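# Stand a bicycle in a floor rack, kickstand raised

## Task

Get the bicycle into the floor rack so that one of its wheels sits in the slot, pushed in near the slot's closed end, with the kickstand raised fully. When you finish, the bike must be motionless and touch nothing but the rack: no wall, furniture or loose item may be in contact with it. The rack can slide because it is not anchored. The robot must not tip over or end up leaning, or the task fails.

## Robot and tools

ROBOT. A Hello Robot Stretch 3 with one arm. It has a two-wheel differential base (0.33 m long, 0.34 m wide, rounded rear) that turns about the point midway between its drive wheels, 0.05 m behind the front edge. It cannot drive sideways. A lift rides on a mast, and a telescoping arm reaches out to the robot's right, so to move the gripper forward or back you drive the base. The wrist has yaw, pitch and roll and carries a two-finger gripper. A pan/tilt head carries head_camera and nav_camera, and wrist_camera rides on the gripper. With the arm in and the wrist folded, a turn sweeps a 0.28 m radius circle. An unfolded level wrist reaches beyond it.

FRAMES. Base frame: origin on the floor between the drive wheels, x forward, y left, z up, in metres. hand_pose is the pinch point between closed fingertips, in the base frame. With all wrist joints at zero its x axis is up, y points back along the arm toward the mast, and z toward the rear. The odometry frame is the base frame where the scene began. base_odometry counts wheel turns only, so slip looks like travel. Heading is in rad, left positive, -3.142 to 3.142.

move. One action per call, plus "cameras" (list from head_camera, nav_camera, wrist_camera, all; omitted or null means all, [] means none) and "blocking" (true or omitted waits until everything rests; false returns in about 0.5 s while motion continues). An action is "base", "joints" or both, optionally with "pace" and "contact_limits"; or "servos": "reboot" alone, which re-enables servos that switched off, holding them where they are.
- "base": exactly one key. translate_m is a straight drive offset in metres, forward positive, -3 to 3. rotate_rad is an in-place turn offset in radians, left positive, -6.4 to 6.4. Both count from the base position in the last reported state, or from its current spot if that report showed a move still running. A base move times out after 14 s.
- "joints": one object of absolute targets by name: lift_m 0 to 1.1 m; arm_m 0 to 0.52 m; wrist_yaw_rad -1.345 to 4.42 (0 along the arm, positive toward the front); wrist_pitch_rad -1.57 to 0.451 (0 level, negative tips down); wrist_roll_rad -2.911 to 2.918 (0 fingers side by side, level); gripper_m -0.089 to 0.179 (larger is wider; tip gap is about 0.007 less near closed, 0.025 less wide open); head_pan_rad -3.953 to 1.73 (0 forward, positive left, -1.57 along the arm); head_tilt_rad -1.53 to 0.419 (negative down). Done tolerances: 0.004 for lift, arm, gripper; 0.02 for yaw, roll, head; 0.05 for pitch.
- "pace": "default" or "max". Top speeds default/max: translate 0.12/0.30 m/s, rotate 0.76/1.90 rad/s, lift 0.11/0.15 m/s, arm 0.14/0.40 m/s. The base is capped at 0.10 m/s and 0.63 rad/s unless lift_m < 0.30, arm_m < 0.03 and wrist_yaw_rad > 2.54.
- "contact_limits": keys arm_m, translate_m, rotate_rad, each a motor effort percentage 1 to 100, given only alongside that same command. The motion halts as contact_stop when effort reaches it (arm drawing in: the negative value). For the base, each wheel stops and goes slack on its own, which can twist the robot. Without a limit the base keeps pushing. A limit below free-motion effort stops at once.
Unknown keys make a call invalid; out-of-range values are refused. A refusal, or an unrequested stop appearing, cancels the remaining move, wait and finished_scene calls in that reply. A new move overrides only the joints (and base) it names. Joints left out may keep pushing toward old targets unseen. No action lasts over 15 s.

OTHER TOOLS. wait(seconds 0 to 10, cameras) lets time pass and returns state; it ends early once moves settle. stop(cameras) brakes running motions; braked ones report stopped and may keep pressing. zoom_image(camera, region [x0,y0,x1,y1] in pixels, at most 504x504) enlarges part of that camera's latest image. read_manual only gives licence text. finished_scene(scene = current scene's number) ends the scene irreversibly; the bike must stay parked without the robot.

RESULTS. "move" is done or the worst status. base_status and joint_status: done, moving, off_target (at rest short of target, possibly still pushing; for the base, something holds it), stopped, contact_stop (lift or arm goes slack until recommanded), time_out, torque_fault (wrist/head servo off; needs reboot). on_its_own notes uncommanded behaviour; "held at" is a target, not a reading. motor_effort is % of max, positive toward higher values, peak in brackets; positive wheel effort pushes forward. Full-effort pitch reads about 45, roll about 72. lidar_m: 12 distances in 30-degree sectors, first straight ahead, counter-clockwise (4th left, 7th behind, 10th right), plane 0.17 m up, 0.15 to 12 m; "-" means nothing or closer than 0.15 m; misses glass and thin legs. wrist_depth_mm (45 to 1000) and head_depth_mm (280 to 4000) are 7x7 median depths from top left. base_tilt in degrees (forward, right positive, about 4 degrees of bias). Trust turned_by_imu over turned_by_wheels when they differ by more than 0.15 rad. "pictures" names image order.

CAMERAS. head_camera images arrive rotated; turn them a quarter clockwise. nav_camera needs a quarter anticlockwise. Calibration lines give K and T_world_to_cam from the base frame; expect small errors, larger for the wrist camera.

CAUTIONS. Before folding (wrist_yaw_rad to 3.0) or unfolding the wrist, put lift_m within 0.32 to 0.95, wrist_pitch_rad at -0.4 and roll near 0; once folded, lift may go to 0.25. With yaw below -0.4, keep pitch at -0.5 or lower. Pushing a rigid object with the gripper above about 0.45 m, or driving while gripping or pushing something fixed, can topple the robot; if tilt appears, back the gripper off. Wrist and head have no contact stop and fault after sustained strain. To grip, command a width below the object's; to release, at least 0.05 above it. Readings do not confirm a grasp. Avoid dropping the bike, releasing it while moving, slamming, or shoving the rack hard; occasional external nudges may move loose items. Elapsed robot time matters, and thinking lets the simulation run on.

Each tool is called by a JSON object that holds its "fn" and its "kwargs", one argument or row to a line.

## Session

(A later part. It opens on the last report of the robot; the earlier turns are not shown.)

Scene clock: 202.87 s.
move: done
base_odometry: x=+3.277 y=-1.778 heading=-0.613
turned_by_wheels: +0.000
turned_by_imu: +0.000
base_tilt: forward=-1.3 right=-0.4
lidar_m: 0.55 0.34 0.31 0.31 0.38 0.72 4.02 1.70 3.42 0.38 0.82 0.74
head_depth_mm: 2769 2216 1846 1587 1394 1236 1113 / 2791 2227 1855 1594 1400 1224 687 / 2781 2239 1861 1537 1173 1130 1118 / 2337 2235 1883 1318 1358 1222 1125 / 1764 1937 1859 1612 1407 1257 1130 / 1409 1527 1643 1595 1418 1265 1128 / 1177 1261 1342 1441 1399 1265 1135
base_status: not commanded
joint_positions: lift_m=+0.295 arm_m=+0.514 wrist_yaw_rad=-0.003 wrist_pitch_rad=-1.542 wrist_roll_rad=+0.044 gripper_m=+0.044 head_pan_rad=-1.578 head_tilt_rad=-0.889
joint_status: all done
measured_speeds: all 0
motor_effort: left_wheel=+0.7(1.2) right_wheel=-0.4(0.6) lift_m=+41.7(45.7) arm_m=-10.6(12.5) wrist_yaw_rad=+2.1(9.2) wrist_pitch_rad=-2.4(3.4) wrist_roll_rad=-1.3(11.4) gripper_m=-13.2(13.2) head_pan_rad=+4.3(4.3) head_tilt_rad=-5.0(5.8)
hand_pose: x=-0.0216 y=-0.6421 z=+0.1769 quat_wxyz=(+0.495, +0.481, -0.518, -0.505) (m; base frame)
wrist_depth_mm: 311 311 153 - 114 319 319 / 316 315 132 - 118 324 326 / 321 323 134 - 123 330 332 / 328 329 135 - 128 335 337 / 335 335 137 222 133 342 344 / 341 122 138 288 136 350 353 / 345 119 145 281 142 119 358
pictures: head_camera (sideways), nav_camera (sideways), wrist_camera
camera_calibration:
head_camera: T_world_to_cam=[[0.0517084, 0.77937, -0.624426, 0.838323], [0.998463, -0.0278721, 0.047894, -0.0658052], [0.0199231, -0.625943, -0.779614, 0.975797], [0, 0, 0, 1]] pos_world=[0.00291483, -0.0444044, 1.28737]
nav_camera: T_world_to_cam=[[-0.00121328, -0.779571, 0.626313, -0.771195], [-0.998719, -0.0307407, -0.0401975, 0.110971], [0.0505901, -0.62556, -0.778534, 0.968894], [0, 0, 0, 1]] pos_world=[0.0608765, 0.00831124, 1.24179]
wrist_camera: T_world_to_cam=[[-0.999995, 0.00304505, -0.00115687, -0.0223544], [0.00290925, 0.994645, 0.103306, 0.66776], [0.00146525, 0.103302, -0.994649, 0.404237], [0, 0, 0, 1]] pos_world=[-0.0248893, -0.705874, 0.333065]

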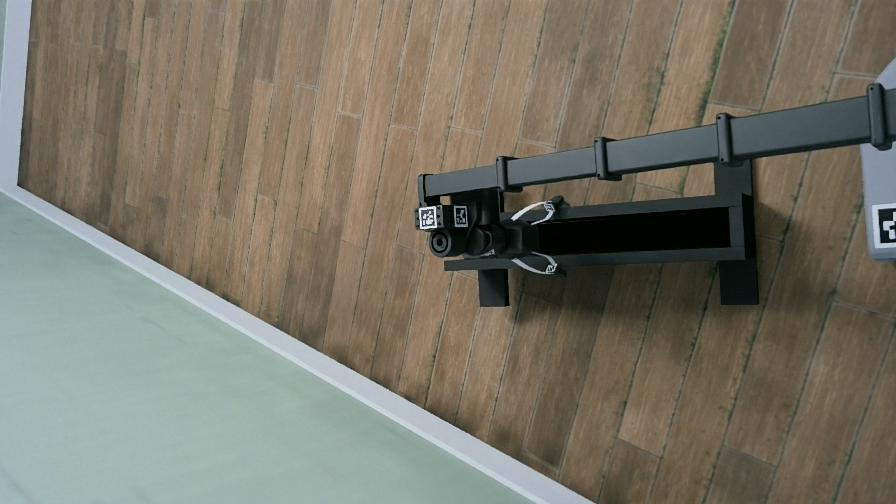

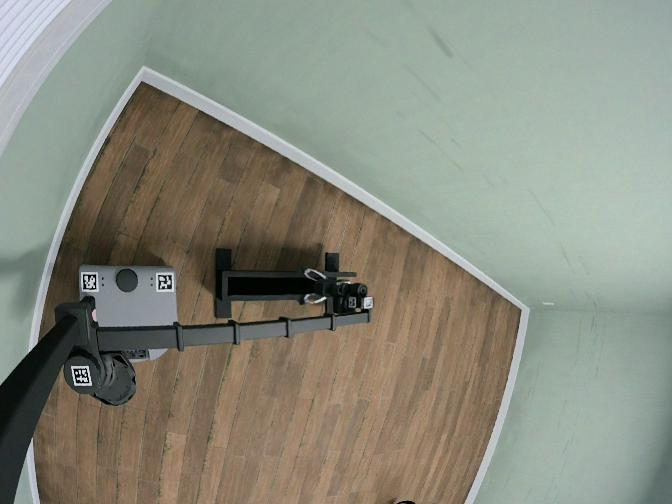

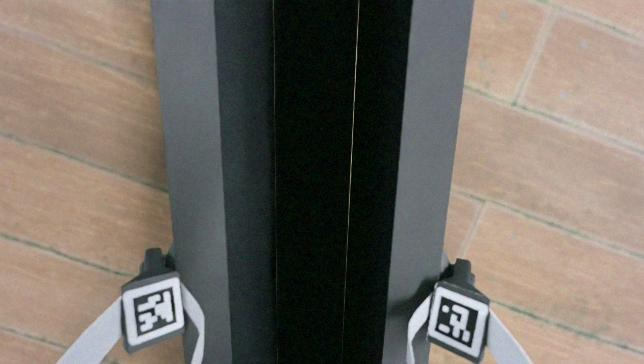

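{"fn": "move", "kwargs": {
  "base": {"rotate_rad": -0.373},
  "joints": {"arm_m": 0.41, "head_pan_rad": -1.9, "head_tilt_rad": -0.75}
}}

{"fn": "move", "kwargs": {
  "base": {"translate_m": -1.0}
}}

Scene clock: 242.27 s.
move: done
base_odometry: x=+3.277 y=-1.778 heading=-0.986
turned_by_wheels: -0.373
turned_by_imu: -0.365
base_tilt: forward=-1.3 right=-0.4
lidar_m: 0.74 0.45 0.32 0.31 0.32 0.43 1.09 1.70 1.78 0.28 1.08 0.77
head_depth_mm: 3653 2607 2064 1791 1508 1306 1151 / 3445 2240 2202 1795 1522 1311 1159 / 3447 2894 2234 1811 1530 1323 1139 / 3297 2884 2242 1830 1534 1253 1098 / 3136 2939 2254 1834 1543 1042 1128 / 3080 2976 2287 1843 1547 1292 1174 / 2936 2983 2278 1849 1556 1338 1176
base_status: done
joint_positions: lift_m=+0.295 arm_m=+0.410 wrist_yaw_rad=-0.002 wrist_pitch_rad=-1.540 wrist_roll_rad=+0.044 gripper_m=+0.044 head_pan_rad=-1.892 head_tilt_rad=-0.754
joint_status: all done
measured_speeds: all 0
motor_effort: left_wheel=+2.2(9.8) right_wheel=-3.0(11.6) lift_m=+39.3(40.8) arm_m=-14.8(19.9) wrist_yaw_rad=+2.4(3.6) wrist_pitch_rad=-2.9(3.2) wrist_roll_rad=-1.5(1.7) gripper_m=-12.8(13.2) head_pan_rad=-3.5(6.4) head_tilt_rad=+2.3(4.2)
hand_pose: x=-0.0216 y=-0.5388 z=+0.1768 quat_wxyz=(+0.496, +0.481, -0.519, -0.504) (m; base frame)
wrist_depth_mm: 311 311 153 - 114 321 321 / 318 315 132 - 119 325 326 / 321 323 134 - 123 330 330 / 328 330 135 - 128 338 339 / 334 337 136 221 133 345 345 / 341 122 139 289 136 347 350 / 345 119 145 281 142 119 359
pictures: head_camera (sideways), nav_camera (sideways), wrist_camera
camera_calibration:
head_camera: T_world_to_cam=[[0.261291, 0.638665, -0.723764, 0.96649], [0.94305, -0.328829, 0.0502911, -0.0685966], [-0.205875, -0.695686, -0.688212, 0.858309], [0, 0, 0, 1]] pos_world=[-0.0111404, -0.042706, 1.29366]
nav_camera: T_world_to_cam=[[-0.213251, -0.654223, 0.725614, -0.899299], [-0.960914, 0.274656, -0.0347694, 0.10368], [-0.176547, -0.704667, -0.687223, 0.851531], [0, 0, 0, 1]] pos_world=[0.0581867, -0.0167732, 1.24134]
wrist_camera: T_world_to_cam=[[-0.999995, 0.0029298, -0.00115832, -0.0227346], [0.00279835, 0.994919, 0.100641, 0.565624], [0.00144729, 0.100637, -0.994922, 0.392133], [0, 0, 0, 1]] pos_world=[-0.0248848, -0.602146, 0.333191]

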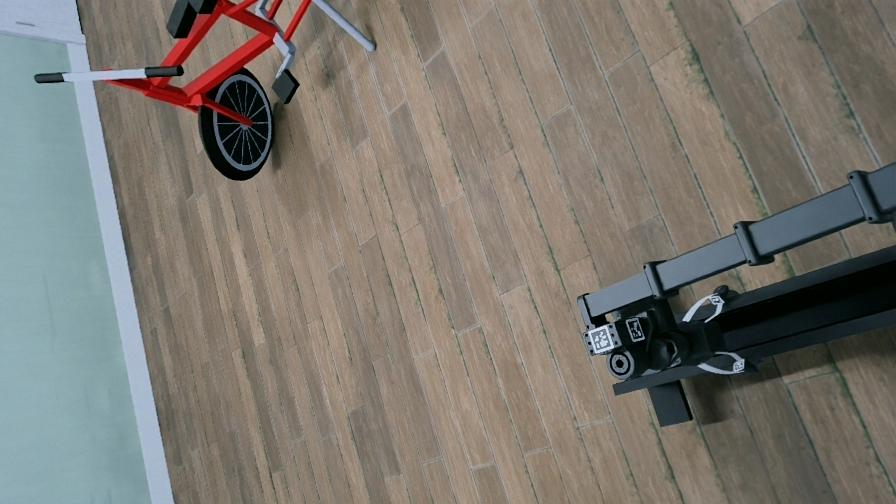

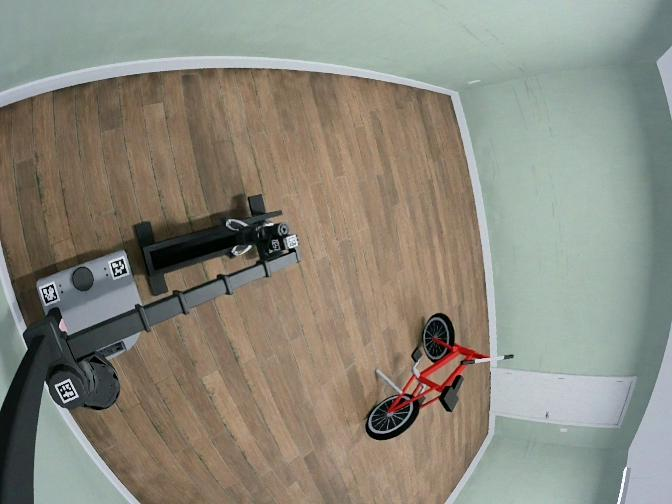

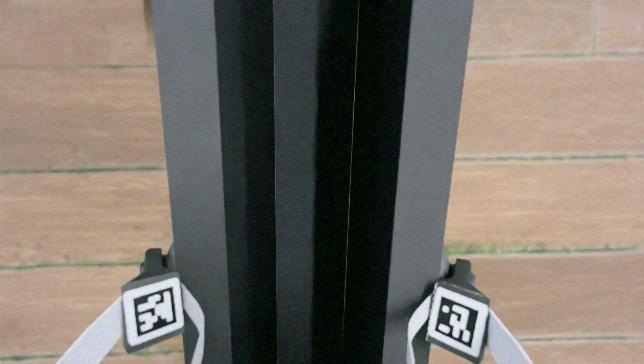

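Scene clock: 253.37 s.
move: done
base_odometry: x=+2.725 y=-0.944 heading=-0.986
turned_by_wheels: +0.000
turned_by_imu: +0.002
base_tilt: forward=-1.3 right=-0.4
lidar_m: 1.22 0.41 0.29 0.28 0.29 0.39 0.99 3.10 1.08 0.28 2.53 1.81
head_depth_mm: 3605 2855 2201 1788 1515 1313 1158 / 3495 2868 2210 1803 1522 1314 1157 / 3394 2882 2235 1818 1517 1318 1140 / 3345 2932 2244 1691 1535 1250 1099 / 3196 2945 2126 1739 1541 1040 1133 / 3049 2977 1810 1835 1545 1286 1172 / 2960 2869 2144 1849 1554 1342 1177
base_status: done
joint_positions: lift_m=+0.295 arm_m=+0.410 wrist_yaw_rad=-0.002 wrist_pitch_rad=-1.540 wrist_roll_rad=+0.044 gripper_m=+0.044 head_pan_rad=-1.892 head_tilt_rad=-0.754
joint_status: not commanded
measured_speeds: all 0
motor_effort: left_wheel=+1.0(4.4) right_wheel=-4.0(9.0) lift_m=+33.2(39.7) arm_m=-12.1(15.6) wrist_yaw_rad=+3.3(4.3) wrist_pitch_rad=-3.0(3.2) wrist_roll_rad=-1.3(1.8) gripper_m=-12.6(13.5) head_pan_rad=-3.8(4.1) head_tilt_rad=+2.2(2.5)
hand_pose: x=-0.0216 y=-0.5388 z=+0.1768 quat_wxyz=(+0.496, +0.481, -0.519, -0.504) (m; base frame)
wrist_depth_mm: 311 310 130 - 114 320 321 / 316 316 132 - 118 326 327 / 324 321 134 - 122 331 335 / 328 332 135 - 128 336 338 / 336 337 137 219 133 342 346 / 343 122 139 288 136 350 354 / 345 118 144 280 142 119 360
pictures: head_camera (sideways), nav_camera (sideways), wrist_camera
camera_calibration:
head_camera: T_world_to_cam=[[0.261291, 0.638665, -0.723764, 0.96649], [0.94305, -0.328829, 0.0502911, -0.0685966], [-0.205875, -0.695686, -0.688212, 0.858309], [0, 0, 0, 1]] pos_world=[-0.0111404, -0.042706, 1.29366]
nav_camera: T_world_to_cam=[[-0.213251, -0.654223, 0.725614, -0.899299], [-0.960914, 0.274656, -0.0347694, 0.10368], [-0.176547, -0.704667, -0.687223, 0.85153], [0, 0, 0, 1]] pos_world=[0.0581867, -0.0167732, 1.24134]
wrist_camera: T_world_to_cam=[[-0.999995, 0.00293738, -0.0011585, -0.0227304], [0.00280588, 0.994919, 0.100641, 0.565624], [0.00144823, 0.100637, -0.994922, 0.392133], [0, 0, 0, 1]] pos_world=[-0.0248853, -0.602146, 0.333191]

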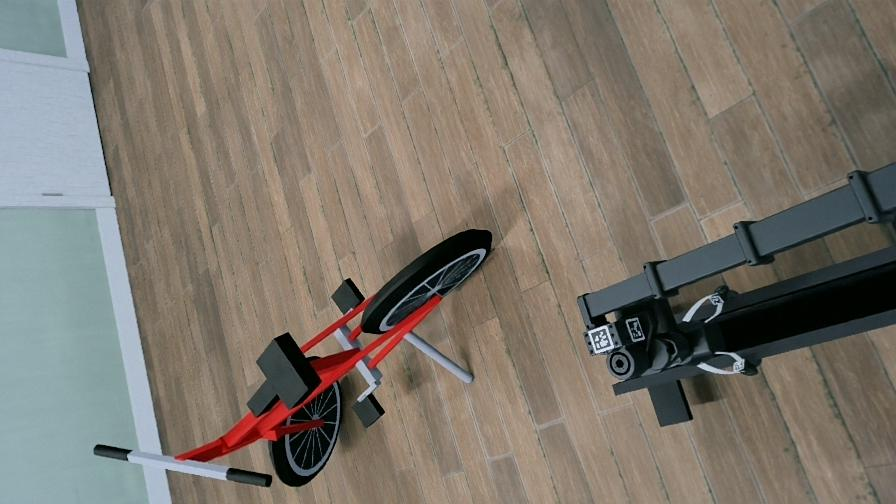

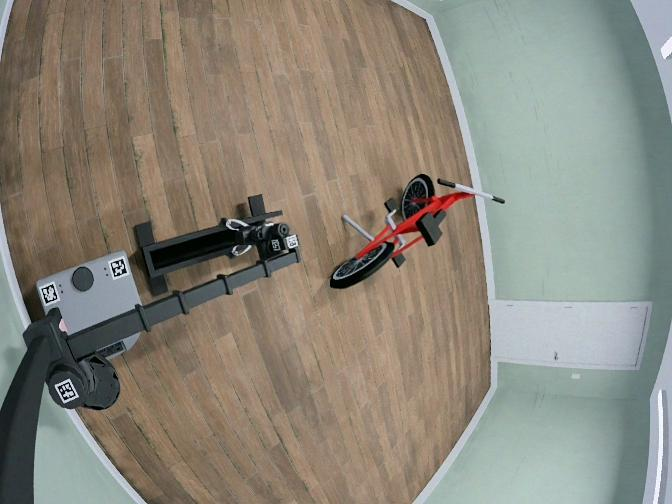

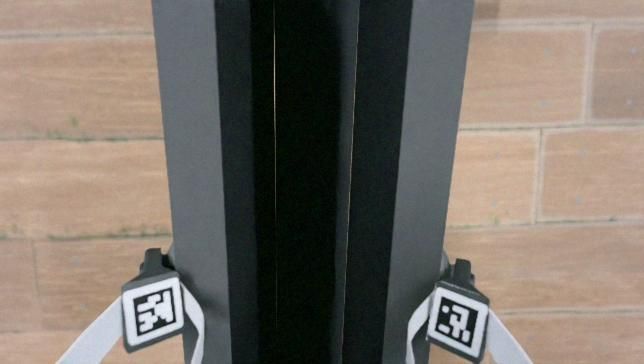

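{"fn": "move", "kwargs": {
  "base": {"rotate_rad": 0.211},
  "cameras": []
}}

{"fn": "move", "kwargs": {
  "base": {"translate_m": -0.626},
  "joints": {"head_pan_rad": -1.75, "head_tilt_rad": -0.75},
  "cameras": []
}}

{"fn": "move", "kwargs": {
  "base": {"rotate_rad": 0.058}
}}

Scene clock: 292.10 s.
move: done
base_odometry: x=+2.725 y=-0.944 heading=-0.775
turned_by_wheels: +0.211
turned_by_imu: +0.207
base_tilt: forward=-1.3 right=-0.4
lidar_m: 0.66 0.34 0.28 0.28 0.31 0.50 2.99 3.34 1.08 0.28 2.11 1.74
head_depth_mm: 3264 2852 2198 1788 1515 1304 1152 / 3233 2880 2216 1797 1521 1312 1156 / 3184 2881 2152 1655 1524 1317 1137 / 3113 2905 1813 1781 1530 1252 1097 / 3030 2776 2121 1834 1541 1039 1126 / 2983 2975 2262 1837 1552 1285 1172 / 2993 2980 2281 1854 1552 1341 1178
base_status: done
joint_positions: lift_m=+0.295 arm_m=+0.410 wrist_yaw_rad=-0.001 wrist_pitch_rad=-1.540 wrist_roll_rad=+0.041 gripper_m=+0.044 head_pan_rad=-1.892 head_tilt_rad=-0.754
joint_status: not commanded
measured_speeds: all 0
motor_effort: left_wheel=-3.4(9.5) right_wheel=+3.1(9.8) lift_m=+31.1(31.8) arm_m=-10.9(11.5) wrist_yaw_rad=+0.4(2.7) wrist_pitch_rad=-2.9(3.1) wrist_roll_rad=-0.4(1.6) gripper_m=-12.0(13.9) head_pan_rad=-2.9(4.1) head_tilt_rad=+1.3(2.5)
hand_pose: x=-0.0216 y=-0.5388 z=+0.1768 quat_wxyz=(+0.497, +0.482, -0.518, -0.503) (m; base frame)
wrist_depth_mm: 312 310 132 - 114 319 320 / 317 316 133 - 118 324 329 / 323 322 135 - 123 331 332 / 331 331 136 - 128 339 339 / 335 335 138 220 133 342 345 / 342 122 139 291 136 350 353 / 344 119 144 283 142 119 358
pictures: none
No camera images: "cameras" was empty.

Scene clock: 299.47 s.
move: done
base_odometry: x=+2.278 y=-0.506 heading=-0.775
turned_by_wheels: +0.000
turned_by_imu: +0.001
base_tilt: forward=-1.4 right=-0.4
lidar_m: 0.92 0.48 0.39 0.39 0.44 0.70 2.40 2.66 3.37 0.28 2.86 2.35
head_depth_mm: 2990 2846 2185 1791 1517 1312 1154 / 3006 2866 2196 1803 1519 1314 1157 / 2964 2910 2221 1800 1530 1315 735 / 2967 2908 2244 1818 1531 1101 1129 / 2974 2937 2241 1776 1507 1212 1152 / 2944 2960 1920 1494 1517 1336 1172 / 2883 2842 2076 1848 1550 1343 1173
base_status: done
joint_positions: lift_m=+0.295 arm_m=+0.410 wrist_yaw_rad=-0.001 wrist_pitch_rad=-1.540 wrist_roll_rad=+0.041 gripper_m=+0.044 head_pan_rad=-1.758 head_tilt_rad=-0.754
joint_status: all done
measured_speeds: all 0
motor_effort: left_wheel=-3.6(8.4) right_wheel=-0.5(5.8) lift_m=+26.9(31.3) arm_m=-9.7(10.8) wrist_yaw_rad=+1.1(2.1) wrist_pitch_rad=-2.7(3.3) wrist_roll_rad=-0.5(0.9) gripper_m=-11.9(13.4) head_pan_rad=+3.8(5.3) head_tilt_rad=+1.7(3.1)
hand_pose: x=-0.0216 y=-0.5388 z=+0.1768 quat_wxyz=(+0.497, +0.482, -0.518, -0.503) (m; base frame)
wrist_depth_mm: 312 313 153 - 115 319 322 / 318 315 132 - 119 324 324 / 322 325 135 - 122 330 332 / 329 329 135 - 128 338 339 / 334 333 137 219 132 342 341 / 341 122 139 287 136 349 351 / 345 118 144 279 143 119 358
pictures: none
No camera images: "cameras" was empty.

Scene clock: 300.30 s.
move: done
base_odometry: x=+2.278 y=-0.506 heading=-0.718
turned_by_wheels: +0.058
turned_by_imu: +0.057
base_tilt: forward=-1.4 right=-0.4
lidar_m: 0.82 0.46 0.39 0.39 0.45 0.76 2.40 2.75 3.32 0.28 2.75 2.34
head_depth_mm: 2957 2850 2208 1801 1515 1305 1153 / 2963 2879 2202 1799 1524 1314 1152 / 2962 2892 2210 1810 1531 1321 735 / 2965 2883 2242 1815 1500 1101 1127 / 2923 2943 2180 1632 1477 1212 1151 / 2969 2949 1725 1747 1537 1336 1175 / 2957 2870 2218 1855 1548 1340 1176
base_status: done
joint_positions: lift_m=+0.295 arm_m=+0.410 wrist_yaw_rad=+0.000 wrist_pitch_rad=-1.540 wrist_roll_rad=+0.041 gripper_m=+0.044 head_pan_rad=-1.758 head_tilt_rad=-0.754
joint_status: not commanded
measured_speeds: all 0
motor_effort: left_wheel=-3.7(9.9) right_wheel=+3.6(9.2) lift_m=+26.5(27.2) arm_m=-9.1(9.7) wrist_yaw_rad=+0.0(1.8) wrist_pitch_rad=-3.0(3.1) wrist_roll_rad=-0.7(0.8) gripper_m=-12.0(13.1) head_pan_rad=+3.7(4.6) head_tilt_rad=+1.7(2.1)
hand_pose: x=-0.0216 y=-0.5388 z=+0.1768 quat_wxyz=(+0.497, +0.482, -0.518, -0.503) (m; base frame)
wrist_depth_mm: 313 313 132 - 114 320 320 / 318 315 133 - 118 325 325 / 323 323 134 - 123 331 333 / 330 328 135 - 128 336 337 / 335 332 137 221 133 345 346 / 339 122 138 293 136 349 352 / 346 118 145 284 142 119 359
pictures: head_camera (sideways), nav_camera (sideways), wrist_camera
camera_calibration:
head_camera: T_world_to_cam=[[0.173809, 0.667787, -0.723776, 0.967038], [0.978471, -0.200165, 0.0502914, -0.068813], [-0.111291, -0.716934, -0.6882, 0.857716], [0, 0, 0, 1]] pos_world=[-0.00529297, -0.0446234, 1.29366]
nav_camera: T_world_to_cam=[[-0.124124, -0.676802, 0.725626, -0.899858], [-0.988953, 0.144094, -0.0347687, 0.10385], [-0.0810271, -0.721925, -0.68721, 0.850932], [0, 0, 0, 1]] pos_world=[0.0599577, -0.00968024, 1.24134]
wrist_camera: T_world_to_cam=[[-0.999998, -0.00174579, -0.00107684, -0.0253002], [-0.0018453, 0.994921, 0.100643, 0.565525], [0.000895667, 0.100645, -0.994922, 0.392126], [0, 0, 0, 1]] pos_world=[-0.0246078, -0.602162, 0.333191]

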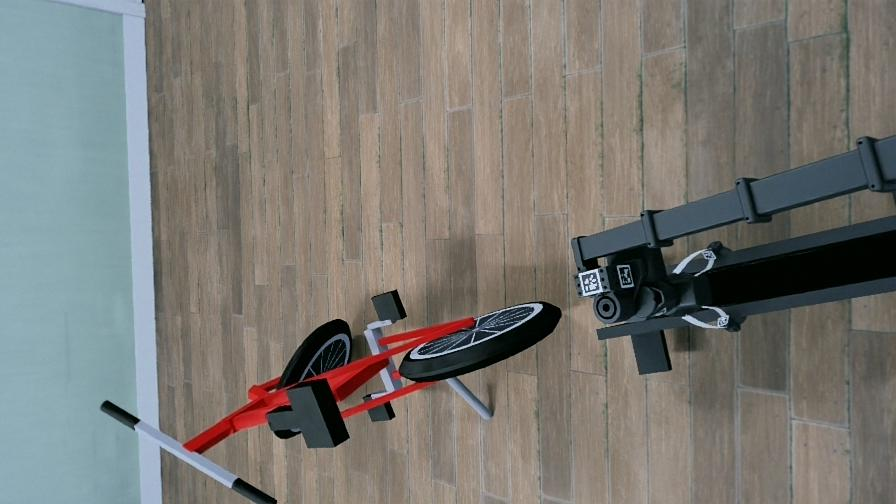

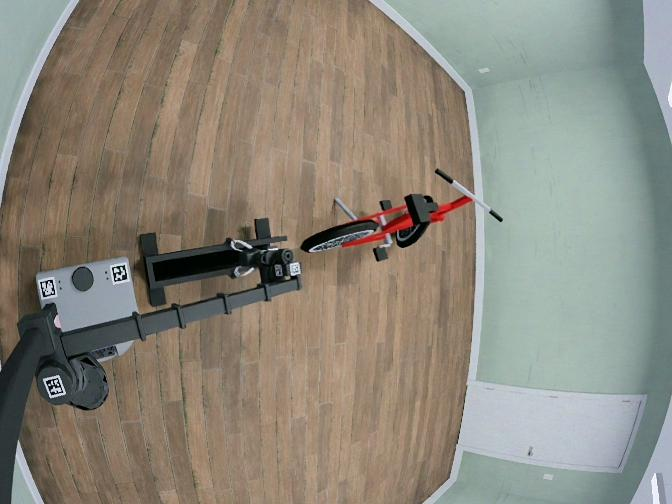

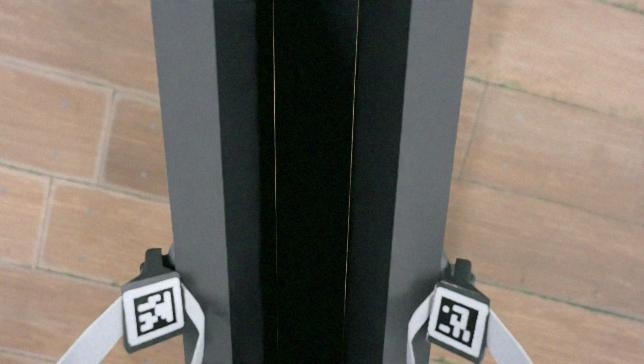

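{"fn": "move", "kwargs": {
  "base": {"translate_m": -0.04},
  "joints": {"wrist_roll_rad": 0.012, "arm_m": 0.47}
}}

{"fn": "zoom_image", "kwargs": {
  "camera": "head_camera",
  "region": [360, 200, 760, 440]
}}

Scene clock: 322.20 s.
move: done
base_odometry: x=+2.248 y=-0.480 heading=-0.718
turned_by_wheels: +0.000
turned_by_imu: +0.000
base_tilt: forward=-1.3 right=-0.4
lidar_m: 0.84 0.47 0.40 0.40 0.46 0.78 2.37 2.71 3.34 0.34 2.79 2.38
head_depth_mm: 2946 2834 2188 1798 1506 1308 1155 / 2963 2849 2215 1807 1527 1310 1156 / 2941 2873 2229 1808 1524 1322 736 / 2962 2902 2228 1821 974 1221 1135 / 2943 2933 2247 1736 1344 1274 1150 / 2975 2999 1789 1694 1549 1337 1174 / 2945 2884 2147 1851 1556 1337 1178
base_status: done
joint_positions: lift_m=+0.295 arm_m=+0.470 wrist_yaw_rad=-0.001 wrist_pitch_rad=-1.542 wrist_roll_rad=+0.017 gripper_m=+0.044 head_pan_rad=-1.758 head_tilt_rad=-0.754
joint_status: all done
measured_speeds: all 0
motor_effort: left_wheel=-4.3(8.1) right_wheel=-0.8(4.7) lift_m=+24.1(25.1) arm_m=+16.1(24.8) wrist_yaw_rad=+1.0(2.4) wrist_pitch_rad=-2.5(2.9) wrist_roll_rad=-1.8(5.3) gripper_m=-13.0(13.2) head_pan_rad=+3.1(4.8) head_tilt_rad=+2.1(2.4)
hand_pose: x=-0.0216 y=-0.5982 z=+0.1769 quat_wxyz=(+0.503, +0.488, -0.511, -0.498) (m; base frame)
wrist_depth_mm: 311 310 132 - 114 318 321 / 315 316 132 - 118 324 327 / 323 322 134 - 123 329 332 / 328 327 135 - 128 335 341 / 335 335 137 220 132 341 345 / 340 122 139 290 136 350 351 / 347 119 145 282 142 119 358
pictures: head_camera (sideways), nav_camera (sideways), wrist_camera
camera_calibration:
head_camera: T_world_to_cam=[[0.173783, 0.667793, -0.723776, 0.967039], [0.978478, -0.200127, 0.0502914, -0.068813], [-0.111263, -0.716939, -0.6882, 0.857716], [0, 0, 0, 1]] pos_world=[-0.00529123, -0.0446239, 1.29366]
nav_camera: T_world_to_cam=[[-0.124097, -0.676806, 0.725626, -0.899858], [-0.988959, 0.144056, -0.0347687, 0.10385], [-0.0809989, -0.721929, -0.68721, 0.850932], [0, 0, 0, 1]] pos_world=[0.0599581, -0.00967813, 1.24134]
wrist_camera: T_world_to_cam=[[-0.999685, -0.0250758, -0.000407887, -0.0394577], [-0.0249845, 0.994371, 0.10297, 0.62339], [-0.00217647, 0.102948, -0.994684, 0.399411], [0, 0, 0, 1]] pos_world=[-0.0230009, -0.661989, 0.33308]

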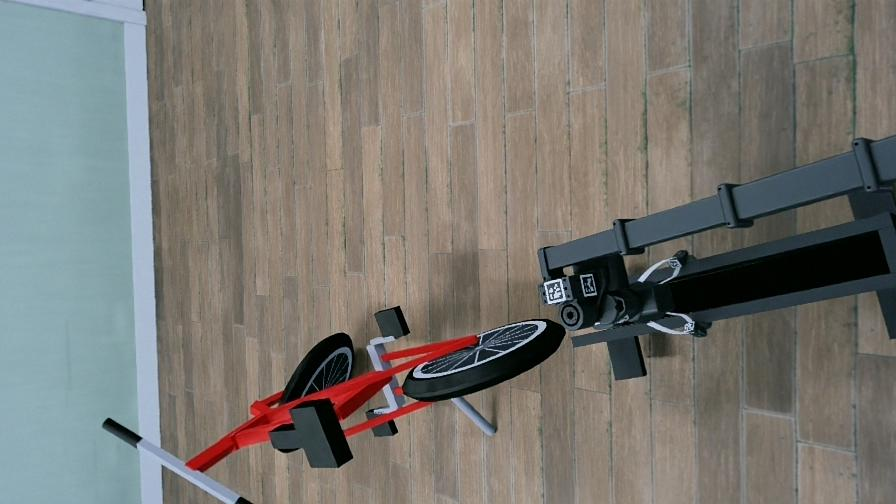

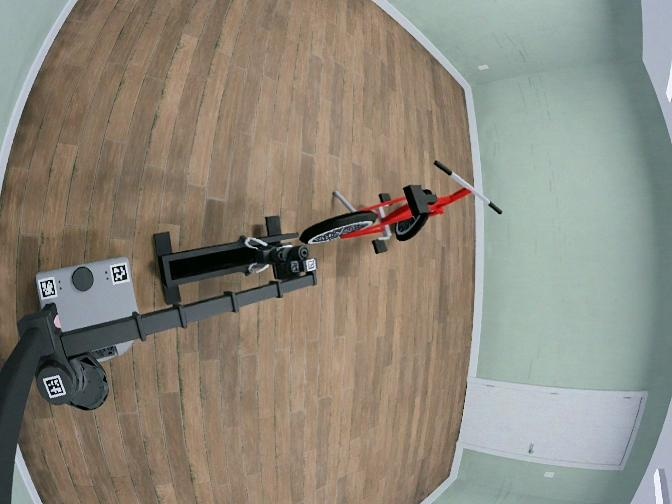

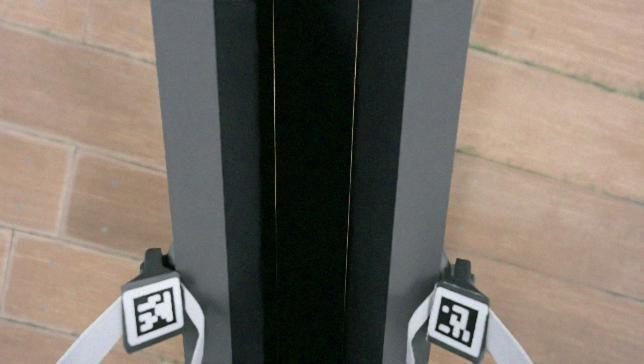

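Scaled by 1.260 from the camera's 896x504 image, which has a finer 1280x720 frame.

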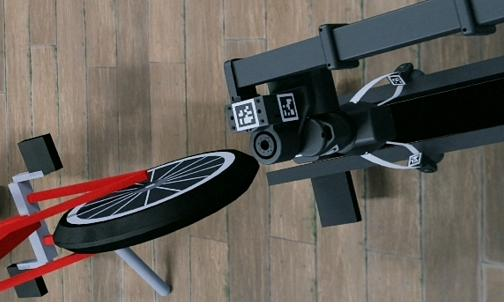

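{"fn": "move", "kwargs": {
  "joints": {"lift_m": 0.26},
  "cameras": ["wrist_camera"]
}}

{"fn": "move", "kwargs": {
  "joints": {"lift_m": 0.25}
}}

Scene clock: 326.57 s.
move: done
base_odometry: x=+2.248 y=-0.480 heading=-0.718
turned_by_wheels: +0.000
turned_by_imu: +0.000
base_tilt: forward=-1.3 right=-0.4
lidar_m: 0.84 0.47 0.40 0.40 0.46 0.78 2.37 2.70 3.34 0.59 2.80 2.38
head_depth_mm: 2942 2838 2204 1799 1511 1310 1149 / 2958 2876 2213 1797 1518 1308 1156 / 2965 2898 2222 1802 1523 1318 760 / 2952 2927 2234 1815 1469 1226 1141 / 2941 2936 2257 1734 1409 1286 1153 / 2929 2980 1779 1681 1539 1334 1171 / 2953 2884 2168 1851 1549 1337 1180
base_status: not commanded
joint_positions: lift_m=+0.260 arm_m=+0.470 wrist_yaw_rad=-0.001 wrist_pitch_rad=-1.542 wrist_roll_rad=+0.017 gripper_m=+0.044 head_pan_rad=-1.758 head_tilt_rad=-0.754
joint_status: all done
measured_speeds: all 0
motor_effort: left_wheel=-4.2(4.4) right_wheel=-0.8(1.0) lift_m=+23.4(28.4) arm_m=+13.1(16.3) wrist_yaw_rad=+2.1(2.2) wrist_pitch_rad=-2.4(2.8) wrist_roll_rad=-1.9(2.1) gripper_m=-12.5(13.3) head_pan_rad=+3.8(4.8) head_tilt_rad=+2.0(2.2)
hand_pose: x=-0.0216 y=-0.5982 z=+0.1419 quat_wxyz=(+0.503, +0.488, -0.511, -0.498) (m; base frame)
wrist_depth_mm: 278 279 131 - 125 284 287 / 284 285 133 - 127 291 291 / 289 290 134 - 130 297 298 / 294 294 135 - 133 301 303 / 301 299 136 221 136 307 309 / 306 122 138 290 138 313 313 / 308 115 141 285 141 119 322
pictures: wrist_camera
camera_calibration:
wrist_camera: T_world_to_cam=[[-0.999686, -0.0250738, -0.000411888, -0.0394694], [-0.0249826, 0.994355, 0.10312, 0.626934], [-0.00217605, 0.103098, -0.994669, 0.364689], [0, 0, 0, 1]] pos_world=[-0.023001, -0.661984, 0.298079]

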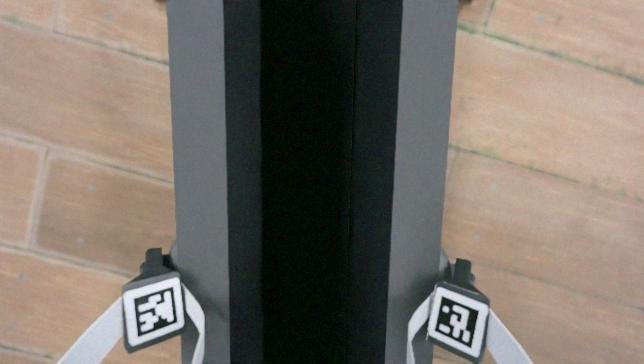

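Scene clock: 327.30 s.
move: contact_stop
base_odometry: x=+2.248 y=-0.480 heading=-0.718
turned_by_wheels: +0.000
turned_by_imu: +0.000
base_tilt: forward=-1.3 right=-0.5
lidar_m: 0.84 0.47 0.40 0.40 0.46 0.78 2.37 2.69 3.34 0.91 2.79 2.39
head_depth_mm: 2957 2850 2196 1799 1508 1310 1151 / 2958 2875 2208 1792 1512 1318 1157 / 2969 2893 2209 1818 1529 1312 767 / 2971 2956 2261 1825 1503 1161 1140 / 2948 2924 2260 1749 1442 1278 1151 / 2977 2960 1824 1691 1555 1331 1172 / 2984 2867 2142 1861 1557 1343 1179
base_status: not commanded
joint_positions: lift_m=+0.250 arm_m=+0.470 wrist_yaw_rad=-0.001 wrist_pitch_rad=-1.548 wrist_roll_rad=+0.017 gripper_m=+0.044 head_pan_rad=-1.758 head_tilt_rad=-0.754
joint_status: lift_m contact_stop (moved -0.010 of -0.010)
measured_speeds: all 0
on_its_own: lift_m is slack since a contact_stop
motor_effort: left_wheel=-4.0(4.7) right_wheel=-0.7(0.9) lift_m=+25.8(26.6) arm_m=+10.9(13.1) wrist_yaw_rad=+1.1(2.0) wrist_pitch_rad=-1.4(2.6) wrist_roll_rad=-1.8(2.0) gripper_m=-12.5(13.2) head_pan_rad=+3.9(4.6) head_tilt_rad=+1.6(2.4)
hand_pose: x=-0.0216 y=-0.5967 z=+0.1323 quat_wxyz=(+0.501, +0.490, -0.510, -0.499) (m; base frame)
wrist_depth_mm: 272 272 129 - 125 276 279 / 276 276 131 - 127 282 286 / 281 282 133 - 130 288 288 / 288 287 135 - 132 294 294 / 292 291 135 - 135 299 300 / 298 122 136 299 136 304 309 / 302 115 139 290 140 120 312
pictures: head_camera (sideways), nav_camera (sideways), wrist_camera
camera_calibration:
head_camera: T_world_to_cam=[[0.173759, 0.667678, -0.723888, 0.967185], [0.978481, -0.200116, 0.0502937, -0.0688161], [-0.111281, -0.717049, -0.688082, 0.857562], [0, 0, 0, 1]] pos_world=[-0.00529135, -0.0446252, 1.29367]
nav_camera: T_world_to_cam=[[-0.124073, -0.67669, 0.725738, -0.900005], [-0.98896, 0.144047, -0.0347617, 0.103841], [-0.0810177, -0.722039, -0.687092, 0.850778], [0, 0, 0, 1]] pos_world=[0.0599563, -0.00968768, 1.24134]
wrist_camera: T_world_to_cam=[[-0.999686, -0.025068, -0.000562546, -0.0394112], [-0.0249804, 0.993747, 0.108823, 0.625345], [-0.00216894, 0.108802, -0.994061, 0.358288], [0, 0, 0, 1]] pos_world=[-0.0230004, -0.661405, 0.288086]

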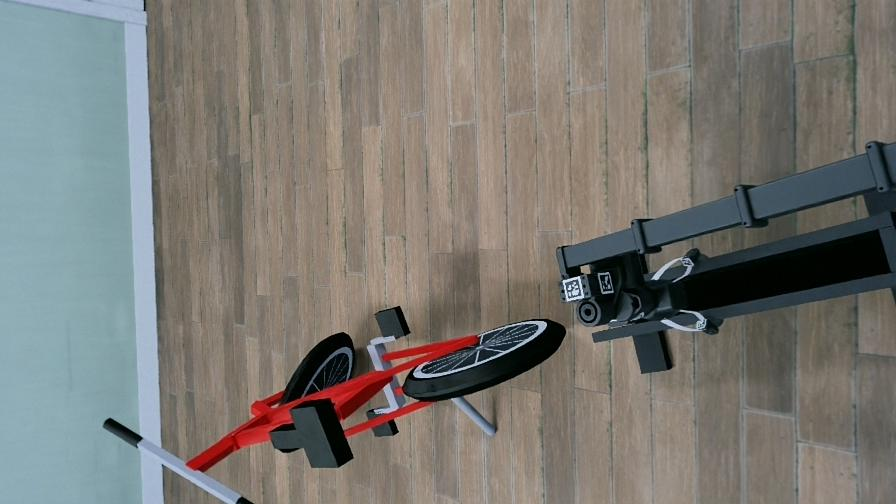

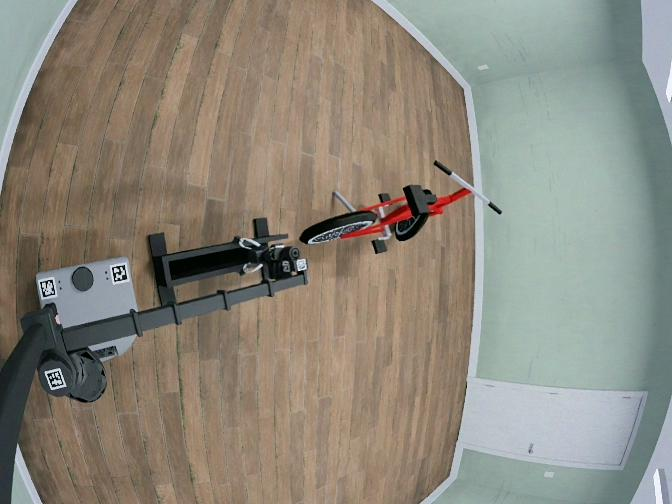

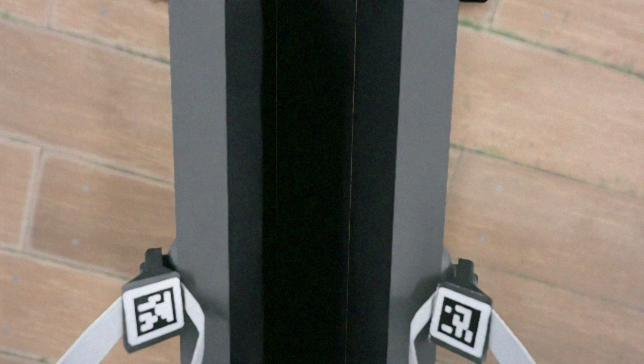

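{"fn": "move", "kwargs": {
  "joints": {"gripper_m": 0.179},
  "cameras": ["wrist_camera"]
}}

{"fn": "move", "kwargs": {
  "joints": {"lift_m": 0.4, "arm_m": 0.3},
  "pace": "max"
}}

{"fn": "zoom_image", "kwargs": {
  "camera": "head_camera",
  "region": [360, 180, 860, 460]
}}

Scene clock: 336.60 s.
move: done
base_odometry: x=+2.248 y=-0.480 heading=-0.718
turned_by_wheels: +0.000
turned_by_imu: +0.000
base_tilt: forward=-1.3 right=-0.4
lidar_m: 0.84 0.47 0.40 0.40 0.46 0.78 2.36 2.70 3.32 0.91 2.79 2.38
head_depth_mm: 2960 2837 2190 1789 1510 1309 1150 / 2969 2894 2214 1809 1525 1321 1155 / 2961 2917 2231 1813 1529 1322 768 / 2964 2899 2240 1825 1495 1160 1138 / 2983 2979 2256 1736 1441 1281 1154 / 2945 2934 1784 1689 1543 1335 1175 / 2991 2896 2142 1847 1549 1341 1177
base_status: not commanded
joint_positions: lift_m=+0.250 arm_m=+0.470 wrist_yaw_rad=-0.001 wrist_pitch_rad=-1.549 wrist_roll_rad=+0.017 gripper_m=+0.179 head_pan_rad=-1.758 head_tilt_rad=-0.754
joint_status: all done
measured_speeds: all 0
on_its_own: lift_m is slack since a contact_stop
motor_effort: left_wheel=-3.7(4.4) right_wheel=-0.7(1.0) lift_m=+25.9(27.1) arm_m=-2.6(3.2) wrist_yaw_rad=+1.4(2.4) wrist_pitch_rad=-1.1(2.2) wrist_roll_rad=-2.0(2.2) gripper_m=-0.1(86.5) head_pan_rad=+3.8(4.7) head_tilt_rad=+1.6(2.3)
hand_pose: x=-0.0216 y=-0.5966 z=+0.1323 quat_wxyz=(+0.501, +0.490, -0.510, -0.499) (m; base frame)
wrist_depth_mm: 269 270 130 - 126 276 277 / 275 276 132 - 125 279 283 / 282 282 133 - 128 286 289 / 286 286 135 - 131 292 293 / 288 291 136 - 133 298 299 / 117 296 137 295 141 139 304 / 116 305 137 287 140 120 113
pictures: wrist_camera
camera_calibration:
wrist_camera: T_world_to_cam=[[-0.999685, -0.0250719, -0.000579282, -0.0394072], [-0.0249847, 0.993678, 0.109455, 0.625056], [-0.00216862, 0.109435, -0.993992, 0.35865], [0, 0, 0, 1]] pos_world=[-0.0230001, -0.661341, 0.288057]

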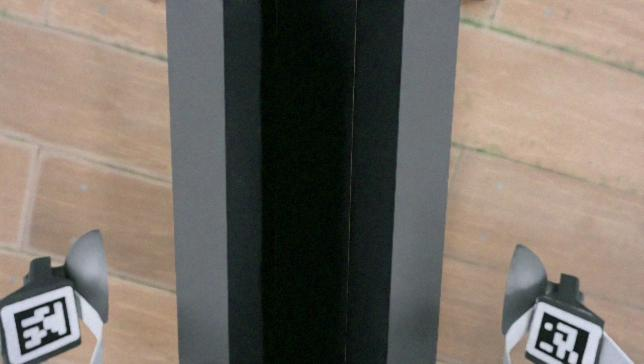

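Scene clock: 338.37 s.
move: done
base_odometry: x=+2.248 y=-0.480 heading=-0.718
turned_by_wheels: +0.000
turned_by_imu: +0.000
base_tilt: forward=-1.3 right=-0.4
lidar_m: 0.84 0.47 0.40 0.40 0.46 0.78 2.36 2.71 3.33 0.91 2.79 2.38
head_depth_mm: 2977 2827 2191 1784 1507 1311 1153 / 2945 2866 2215 1802 1514 1315 1151 / 2962 2903 2217 1817 1524 1246 636 / 2964 2932 2247 1815 1531 790 1139 / 2941 2953 2249 1742 1485 1255 1150 / 2959 2981 1785 1691 1550 1336 1173 / 2960 2858 2157 1853 1560 1344 1177
base_status: not commanded
joint_positions: lift_m=+0.400 arm_m=+0.300 wrist_yaw_rad=+0.000 wrist_pitch_rad=-1.552 wrist_roll_rad=+0.016 gripper_m=+0.179 head_pan_rad=-1.758 head_tilt_rad=-0.754
joint_status: all done
measured_speeds: all 0
motor_effort: left_wheel=-3.8(4.2) right_wheel=-0.4(0.9) lift_m=+34.3(40.0) arm_m=-14.6(21.3) wrist_yaw_rad=+0.7(2.1) wrist_pitch_rad=-0.6(1.4) wrist_roll_rad=-1.5(2.2) gripper_m=+0.4(1.5) head_pan_rad=+3.3(4.8) head_tilt_rad=+2.4(2.5)
hand_pose: x=-0.0216 y=-0.4256 z=+0.2821 quat_wxyz=(+0.501, +0.491, -0.508, -0.500) (m; base frame)
wrist_depth_mm: 410 410 409 367 416 417 421 / 417 418 421 357 421 425 428 / 425 422 429 344 435 436 439 / 433 437 438 333 442 443 446 / 440 445 448 325 447 451 453 / 117 453 454 361 461 138 461 / 116 463 466 304 473 119 114
pictures: head_camera (sideways), nav_camera (sideways), wrist_camera
camera_calibration:
head_camera: T_world_to_cam=[[0.173718, 0.667683, -0.723893, 0.967192], [0.978493, -0.200057, 0.0502938, -0.0688163], [-0.111239, -0.717061, -0.688077, 0.857555], [0, 0, 0, 1]] pos_world=[-0.00528868, -0.044626, 1.29367]
nav_camera: T_world_to_cam=[[-0.124031, -0.676693, 0.725743, -0.900011], [-0.988969, 0.143987, -0.0347614, 0.103841], [-0.0809751, -0.722049, -0.687087, 0.850771], [0, 0, 0, 1]] pos_world=[0.0599568, -0.00968487, 1.24134]
wrist_camera: T_world_to_cam=[[-0.999637, -0.0269273, -0.000654699, -0.035816], [-0.0268287, 0.993229, 0.113035, 0.437564], [-0.00239346, 0.113011, -0.993591, 0.490242], [0, 0, 0, 1]] pos_world=[-0.0228904, -0.490969, 0.437616]

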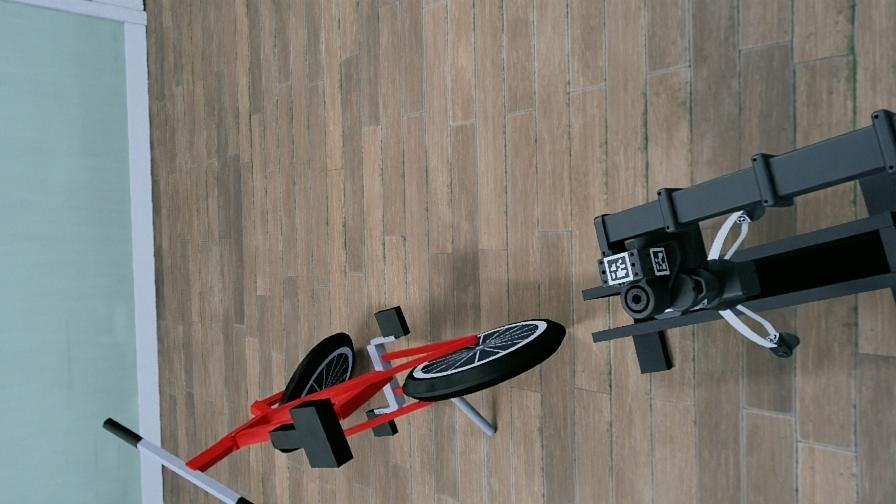

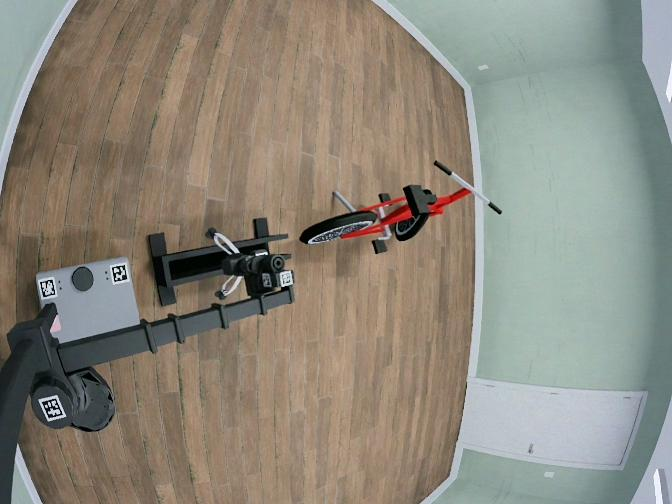

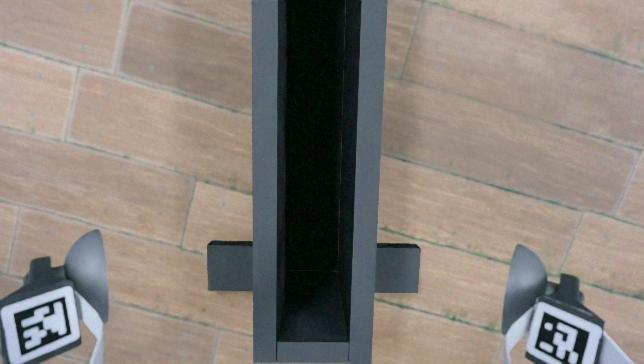

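Scaled by 1.008 from the camera's 896x504 image, which has a finer 1280x720 frame.

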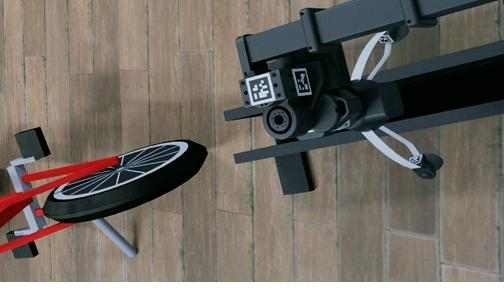

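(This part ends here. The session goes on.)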